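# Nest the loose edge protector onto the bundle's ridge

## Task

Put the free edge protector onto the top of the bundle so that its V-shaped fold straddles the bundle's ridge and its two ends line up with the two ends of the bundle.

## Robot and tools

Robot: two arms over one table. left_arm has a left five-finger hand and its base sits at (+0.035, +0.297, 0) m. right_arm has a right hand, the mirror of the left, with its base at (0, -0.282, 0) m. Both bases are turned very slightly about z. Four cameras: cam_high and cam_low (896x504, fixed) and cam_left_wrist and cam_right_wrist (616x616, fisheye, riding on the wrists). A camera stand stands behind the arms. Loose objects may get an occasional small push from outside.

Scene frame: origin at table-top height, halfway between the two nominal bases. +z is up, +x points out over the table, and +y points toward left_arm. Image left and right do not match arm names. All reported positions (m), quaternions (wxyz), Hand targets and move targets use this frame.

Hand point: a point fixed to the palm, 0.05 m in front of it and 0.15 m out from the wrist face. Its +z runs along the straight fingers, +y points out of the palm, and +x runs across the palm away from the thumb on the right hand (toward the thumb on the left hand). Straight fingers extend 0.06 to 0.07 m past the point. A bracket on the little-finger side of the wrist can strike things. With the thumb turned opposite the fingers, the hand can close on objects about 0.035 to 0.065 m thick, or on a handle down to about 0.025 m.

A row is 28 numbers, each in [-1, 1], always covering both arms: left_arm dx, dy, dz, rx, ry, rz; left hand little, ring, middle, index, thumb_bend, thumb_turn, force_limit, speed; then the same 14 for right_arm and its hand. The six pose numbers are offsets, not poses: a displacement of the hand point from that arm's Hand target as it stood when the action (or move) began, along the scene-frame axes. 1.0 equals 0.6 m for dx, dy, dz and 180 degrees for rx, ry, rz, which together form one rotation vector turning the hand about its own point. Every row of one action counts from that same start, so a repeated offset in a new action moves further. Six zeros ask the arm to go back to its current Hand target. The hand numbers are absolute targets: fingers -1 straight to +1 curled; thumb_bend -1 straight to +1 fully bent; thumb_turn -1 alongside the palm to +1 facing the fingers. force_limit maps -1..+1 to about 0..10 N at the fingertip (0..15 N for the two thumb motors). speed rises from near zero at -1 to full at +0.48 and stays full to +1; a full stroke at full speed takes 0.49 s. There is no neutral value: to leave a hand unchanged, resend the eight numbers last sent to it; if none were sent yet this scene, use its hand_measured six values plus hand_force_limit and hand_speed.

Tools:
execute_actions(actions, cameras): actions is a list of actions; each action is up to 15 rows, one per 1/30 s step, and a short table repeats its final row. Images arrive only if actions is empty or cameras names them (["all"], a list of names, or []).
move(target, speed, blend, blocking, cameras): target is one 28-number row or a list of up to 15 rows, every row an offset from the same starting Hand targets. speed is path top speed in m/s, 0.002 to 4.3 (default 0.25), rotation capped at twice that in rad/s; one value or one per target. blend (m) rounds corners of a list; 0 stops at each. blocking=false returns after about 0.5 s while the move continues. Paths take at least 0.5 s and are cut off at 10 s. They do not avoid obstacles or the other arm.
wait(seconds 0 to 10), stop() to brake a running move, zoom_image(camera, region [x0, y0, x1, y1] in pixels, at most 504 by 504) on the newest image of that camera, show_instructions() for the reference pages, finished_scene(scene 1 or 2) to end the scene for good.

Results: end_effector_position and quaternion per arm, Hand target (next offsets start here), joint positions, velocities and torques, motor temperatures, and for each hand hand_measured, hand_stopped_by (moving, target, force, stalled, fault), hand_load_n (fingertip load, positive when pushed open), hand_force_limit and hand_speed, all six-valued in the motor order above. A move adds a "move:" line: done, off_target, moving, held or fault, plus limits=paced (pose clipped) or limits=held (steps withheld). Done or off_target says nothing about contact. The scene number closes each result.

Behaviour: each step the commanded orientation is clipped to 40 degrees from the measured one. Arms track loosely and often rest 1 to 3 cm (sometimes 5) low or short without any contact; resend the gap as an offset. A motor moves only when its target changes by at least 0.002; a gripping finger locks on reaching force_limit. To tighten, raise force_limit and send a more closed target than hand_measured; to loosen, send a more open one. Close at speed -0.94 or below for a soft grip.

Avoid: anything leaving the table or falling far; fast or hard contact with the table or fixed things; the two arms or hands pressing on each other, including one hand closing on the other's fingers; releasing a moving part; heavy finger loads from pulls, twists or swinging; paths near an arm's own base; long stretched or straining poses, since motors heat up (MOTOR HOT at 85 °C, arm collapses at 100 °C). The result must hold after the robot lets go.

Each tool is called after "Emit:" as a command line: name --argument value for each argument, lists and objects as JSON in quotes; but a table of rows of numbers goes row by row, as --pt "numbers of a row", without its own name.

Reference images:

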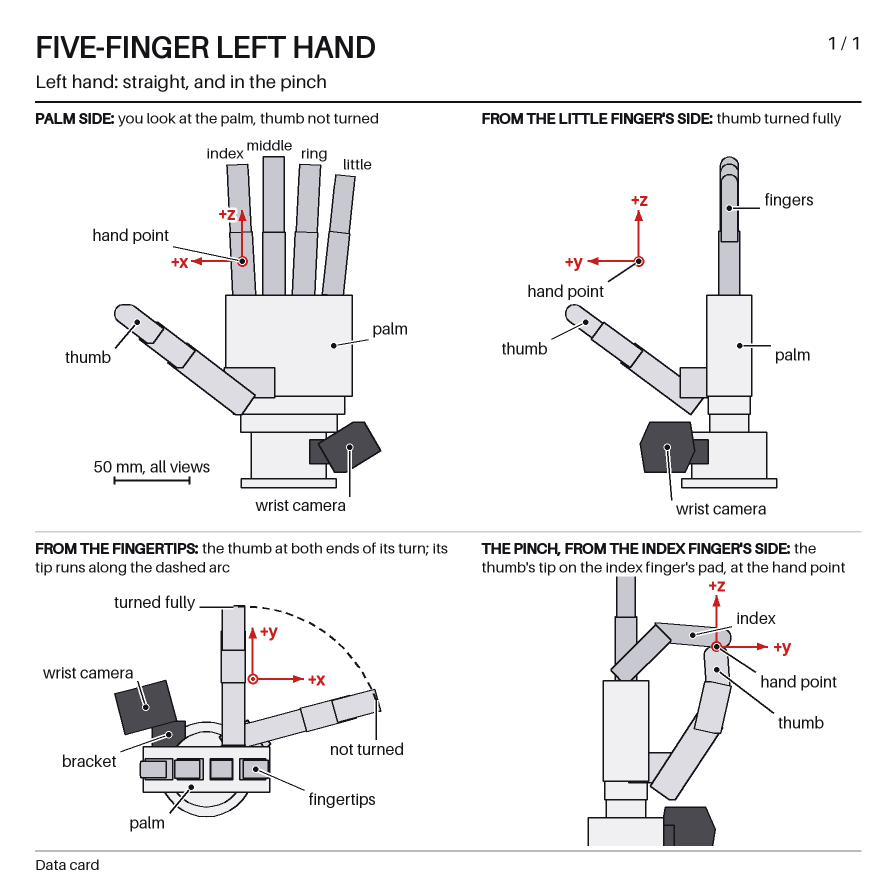

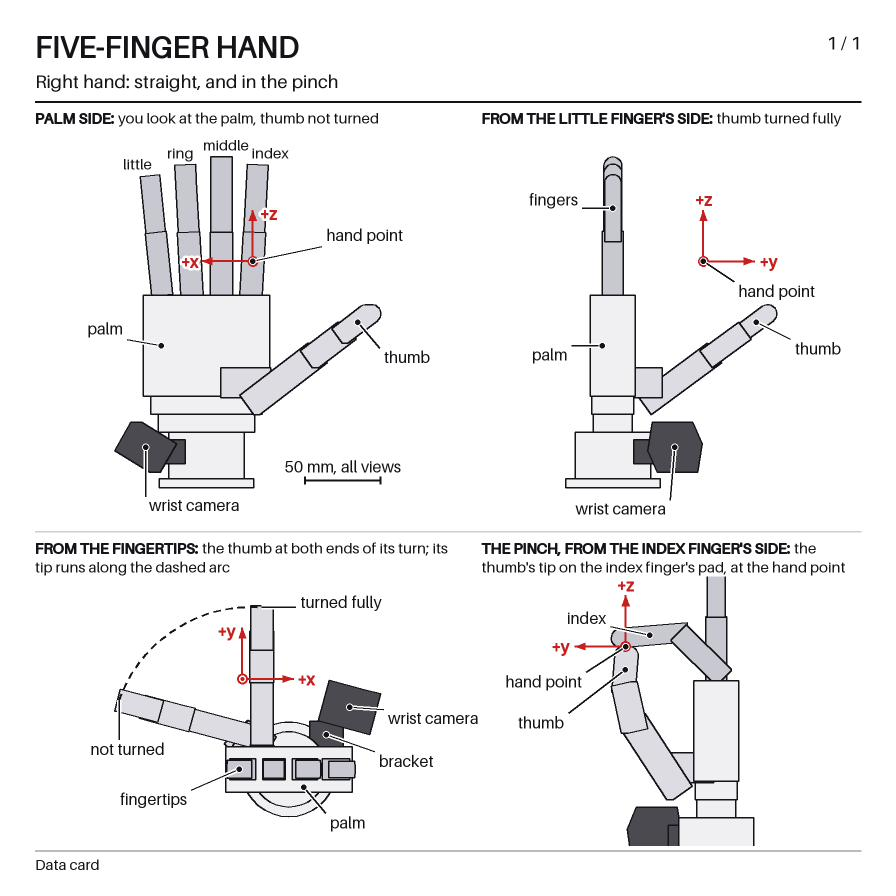

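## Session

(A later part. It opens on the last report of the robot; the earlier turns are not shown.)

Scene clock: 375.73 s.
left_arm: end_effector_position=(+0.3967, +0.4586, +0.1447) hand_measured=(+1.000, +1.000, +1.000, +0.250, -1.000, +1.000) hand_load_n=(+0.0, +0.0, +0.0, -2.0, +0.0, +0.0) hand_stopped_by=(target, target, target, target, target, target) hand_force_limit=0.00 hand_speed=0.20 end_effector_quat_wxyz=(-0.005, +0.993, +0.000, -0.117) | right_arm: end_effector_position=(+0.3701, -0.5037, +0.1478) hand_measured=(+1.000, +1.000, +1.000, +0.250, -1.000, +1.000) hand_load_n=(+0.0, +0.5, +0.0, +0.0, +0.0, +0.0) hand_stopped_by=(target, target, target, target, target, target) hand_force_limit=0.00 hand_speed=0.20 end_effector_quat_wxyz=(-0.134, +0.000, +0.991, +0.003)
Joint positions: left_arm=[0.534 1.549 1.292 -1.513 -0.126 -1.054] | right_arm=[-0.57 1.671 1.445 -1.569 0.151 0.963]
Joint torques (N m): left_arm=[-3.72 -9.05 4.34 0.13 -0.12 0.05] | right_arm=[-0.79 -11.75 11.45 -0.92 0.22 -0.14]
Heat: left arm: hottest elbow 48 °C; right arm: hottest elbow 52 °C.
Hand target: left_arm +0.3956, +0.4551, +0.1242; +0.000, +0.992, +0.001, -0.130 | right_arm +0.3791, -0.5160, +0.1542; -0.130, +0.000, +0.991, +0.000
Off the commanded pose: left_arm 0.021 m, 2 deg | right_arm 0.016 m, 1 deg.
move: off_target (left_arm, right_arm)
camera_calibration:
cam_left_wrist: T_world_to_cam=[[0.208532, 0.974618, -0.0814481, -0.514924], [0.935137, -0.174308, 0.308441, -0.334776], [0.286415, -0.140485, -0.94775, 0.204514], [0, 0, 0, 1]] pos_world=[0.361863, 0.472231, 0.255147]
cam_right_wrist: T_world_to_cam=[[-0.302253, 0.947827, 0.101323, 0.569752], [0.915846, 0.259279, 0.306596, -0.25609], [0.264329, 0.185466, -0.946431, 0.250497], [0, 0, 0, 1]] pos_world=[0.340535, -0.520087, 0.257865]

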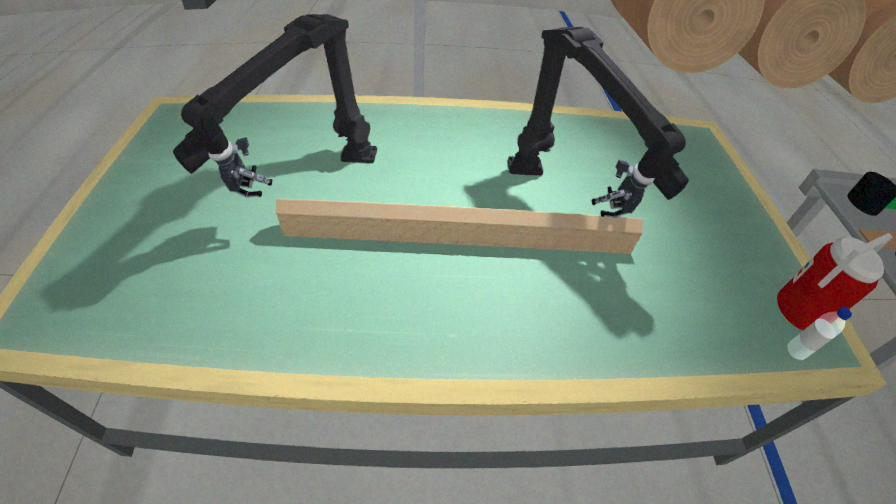

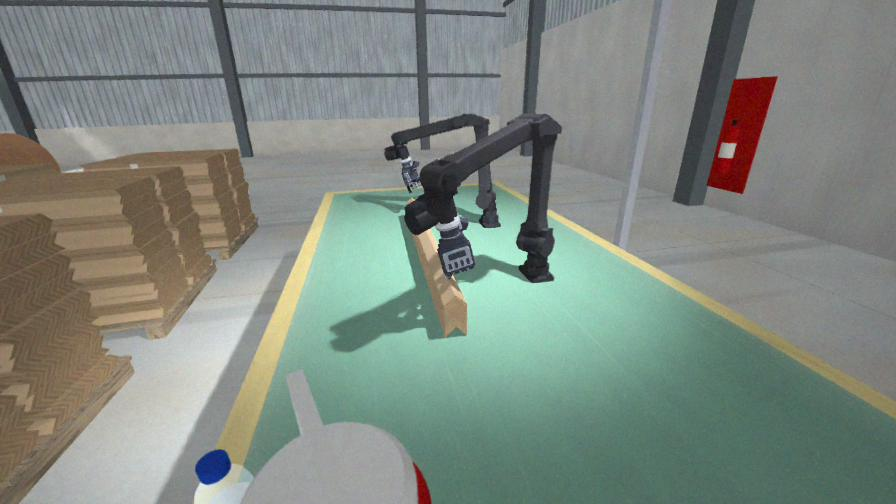

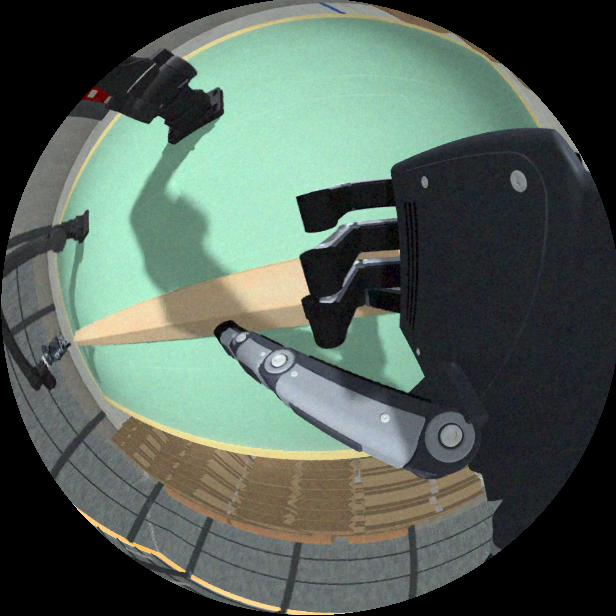

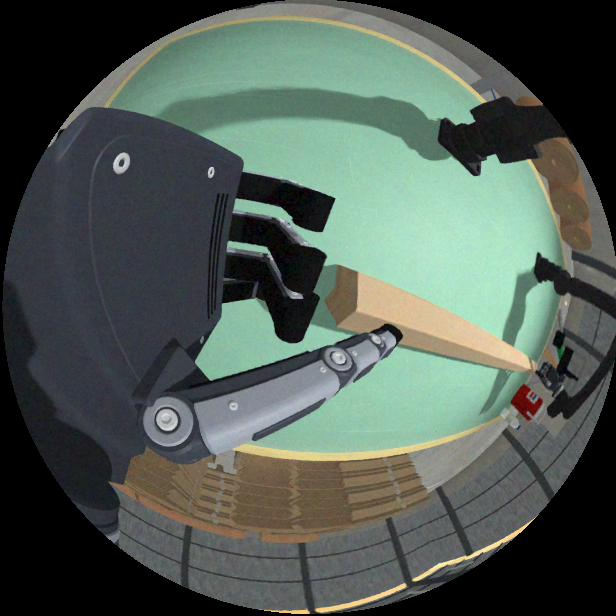

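Nested. Now lift the left hand and retreat both.

Emit:
move --pt "0.0 0 0.13 0 0 0 1 1 1 0.25 -1 1 0 0.2 0 -0.05 0.02 0 0 0 1 1 1 0.25 -1 1 0 0.2" --pt "-0.15 0.12 0.2 0 0 0 1 1 1 0.25 -1 1 0 0.2 0 -0.1 0.08 0 0 0 1 1 1 0.25 -1 1 0 0.2" --speed 0.08 --cameras '["all"]'

Emit:
zoom_image --camera "cam_high" --region '[600, 180, 680, 260]'

Emit:
zoom_image --camera "cam_high" --region '[250, 170, 330, 250]'

Emit:
zoom_image --camera "cam_low" --region '[390, 190, 500, 340]'

Emit:
zoom_image --camera "cam_left_wrist" --region '[200, 200, 450, 440]'

Emit:
zoom_image --camera "cam_right_wrist" --region '[240, 210, 440, 350]'

Scene clock: 388.20 s.
left_arm: end_effector_position=(+0.3026, +0.5199, +0.2208) hand_measured=(+1.000, +1.000, +1.000, +0.250, -1.000, +1.000) hand_load_n=(+0.0, +0.0, +0.0, +0.0, -0.5, +0.0) hand_stopped_by=(target, target, target, target, target, target) hand_force_limit=0.00 hand_speed=0.20 end_effector_quat_wxyz=(+0.005, +0.992, -0.002, -0.128) | right_arm: end_effector_position=(+0.3726, -0.5629, +0.1962) hand_measured=(+1.000, +1.000, +1.000, +0.250, -1.000, +1.000) hand_load_n=(+0.0, +0.0, +0.0, +0.0, +0.0, +0.0) hand_stopped_by=(target, target, target, target, target, target) hand_force_limit=0.00 hand_speed=0.20 end_effector_quat_wxyz=(-0.127, -0.002, +0.992, +0.000)
Joint positions: left_arm=[0.789 1.434 1.365 -1.692 -0.173 -0.8] | right_arm=[-0.661 1.74 1.666 -1.691 0.167 0.87]
Joint torques (N m): left_arm=[-2.49 -11.4 9.65 -1.14 -0.18 0.22] | right_arm=[-0.97 -12.63 11.86 -0.83 0.24 -0.11]
Motor temperatures (°C): left_arm=[35 41 47 31 31 28] | right_arm=[33 41 55 30 28 28]
Heat: left arm: hottest elbow 47 °C; right arm: hottest elbow 55 °C.
Hand target: left_arm +0.3056, +0.5270, +0.2441; +0.000, +0.992, +0.001, -0.130 | right_arm +0.3790, -0.5760, +0.2022; -0.130, +0.000, +0.991, +0.000
Off the commanded pose: left_arm 0.025 m, 1 deg | right_arm 0.016 m, 0 deg.
joint sent to its limit (left arm) — joint 4 (wrist pitch), lower limit. The joint targets are off in orientation, not in position.
joint sent to its limit (right arm) — joint 4 (wrist pitch), lower limit. The joint targets still meet the commanded pose.
move: off_target (left_arm, right_arm)
camera_calibration:
cam_left_wrist: T_world_to_cam=[[0.20742, 0.972486, -0.106053, -0.542067], [0.941343, -0.16892, 0.292129, -0.260711], [0.266177, -0.160426, -0.950481, 0.329365], [0, 0, 0, 1]] pos_world=[0.270185, 0.535952, 0.331728]
cam_right_wrist: T_world_to_cam=[[-0.307024, 0.947392, 0.0904697, 0.625325], [0.910548, 0.264765, 0.317492, -0.254995], [0.276836, 0.179854, -0.943936, 0.298439], [0, 0, 0, 1]] pos_world=[0.341557, -0.57859, 0.306093]

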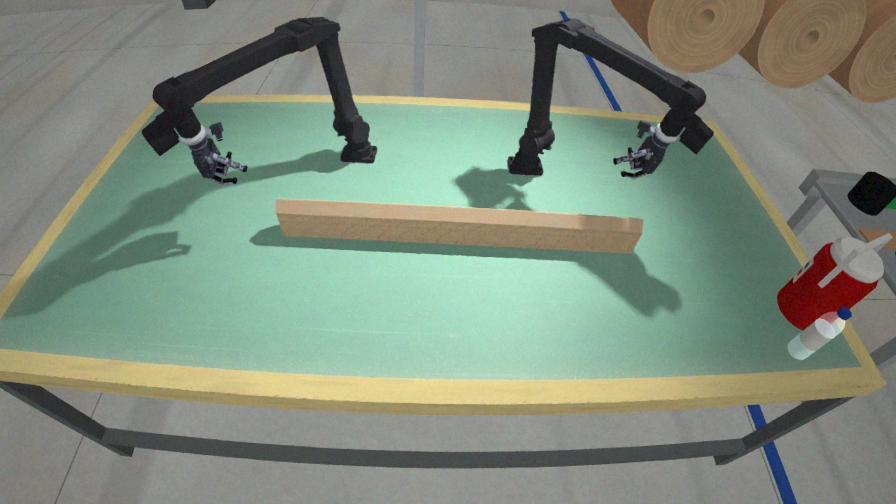

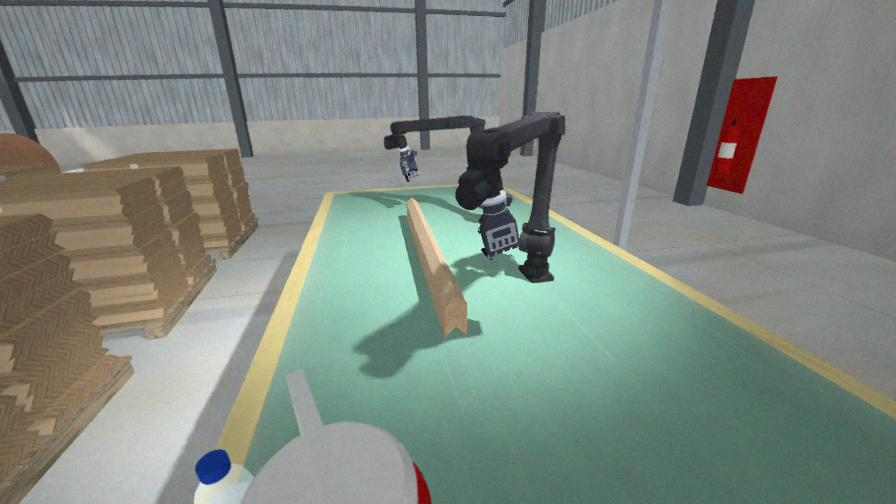

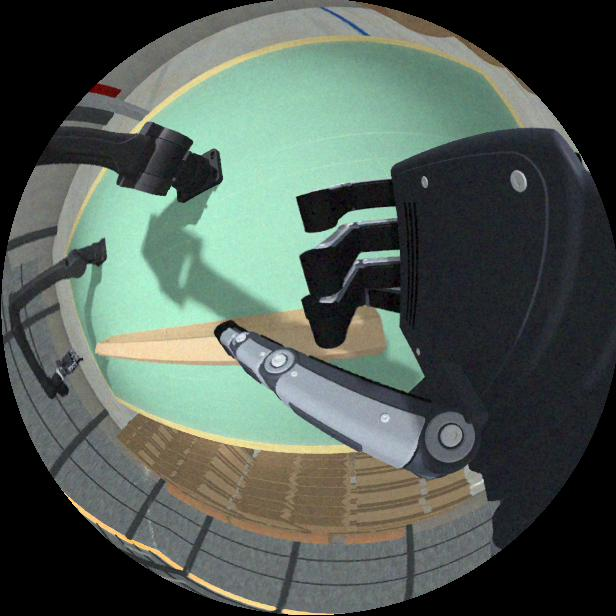

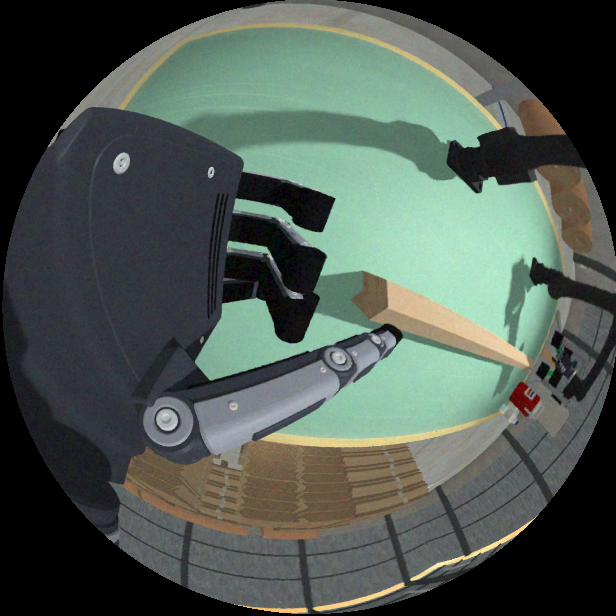

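Scaled by 6.300 from the camera's 896x504 image, which has a finer 1280x720 frame.

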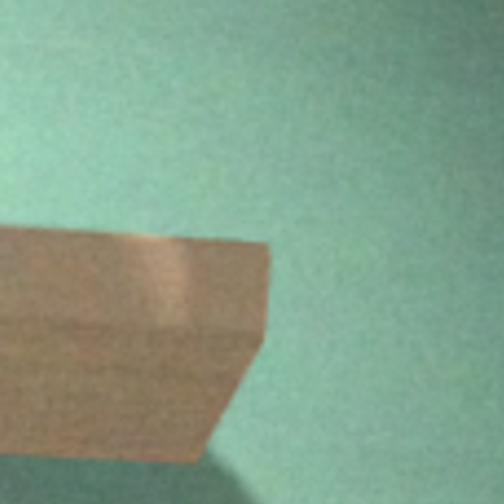

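Scaled by 6.300 from the camera's 896x504 image, which has a finer 1280x720 frame.

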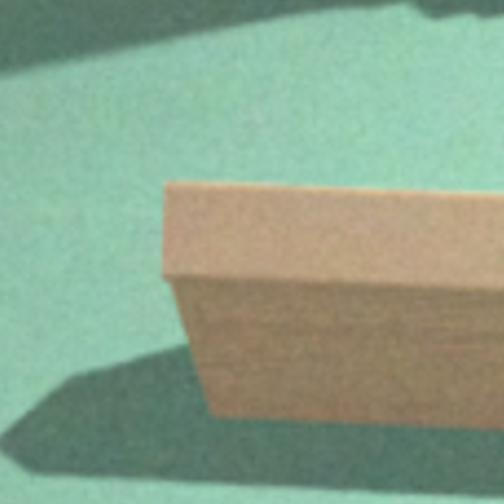

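Scaled by 3.360 from the camera's 896x504 image, which has a finer 1280x720 frame.

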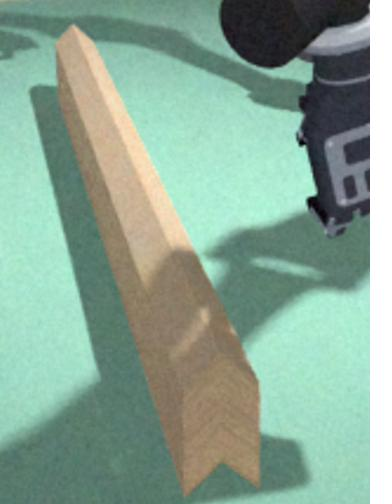

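Scaled by 2.016 from the camera's 616x616 image, which has a finer 880x880 frame.

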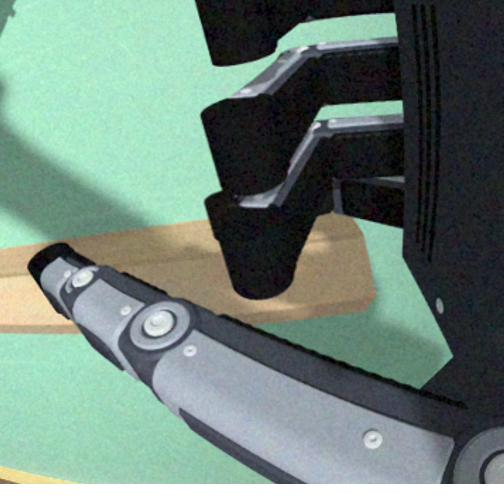

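Scaled by 2.520 from the camera's 616x616 image, which has a finer 880x880 frame.

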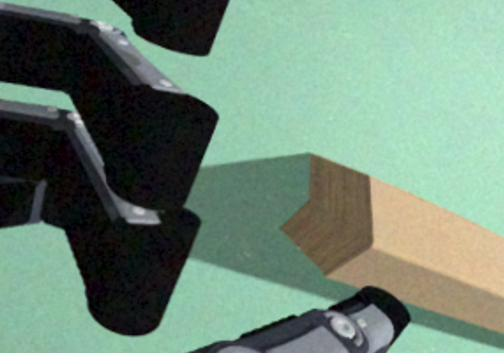

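Emit:
finished_scene --scene 2

The scene is finished: the task was done.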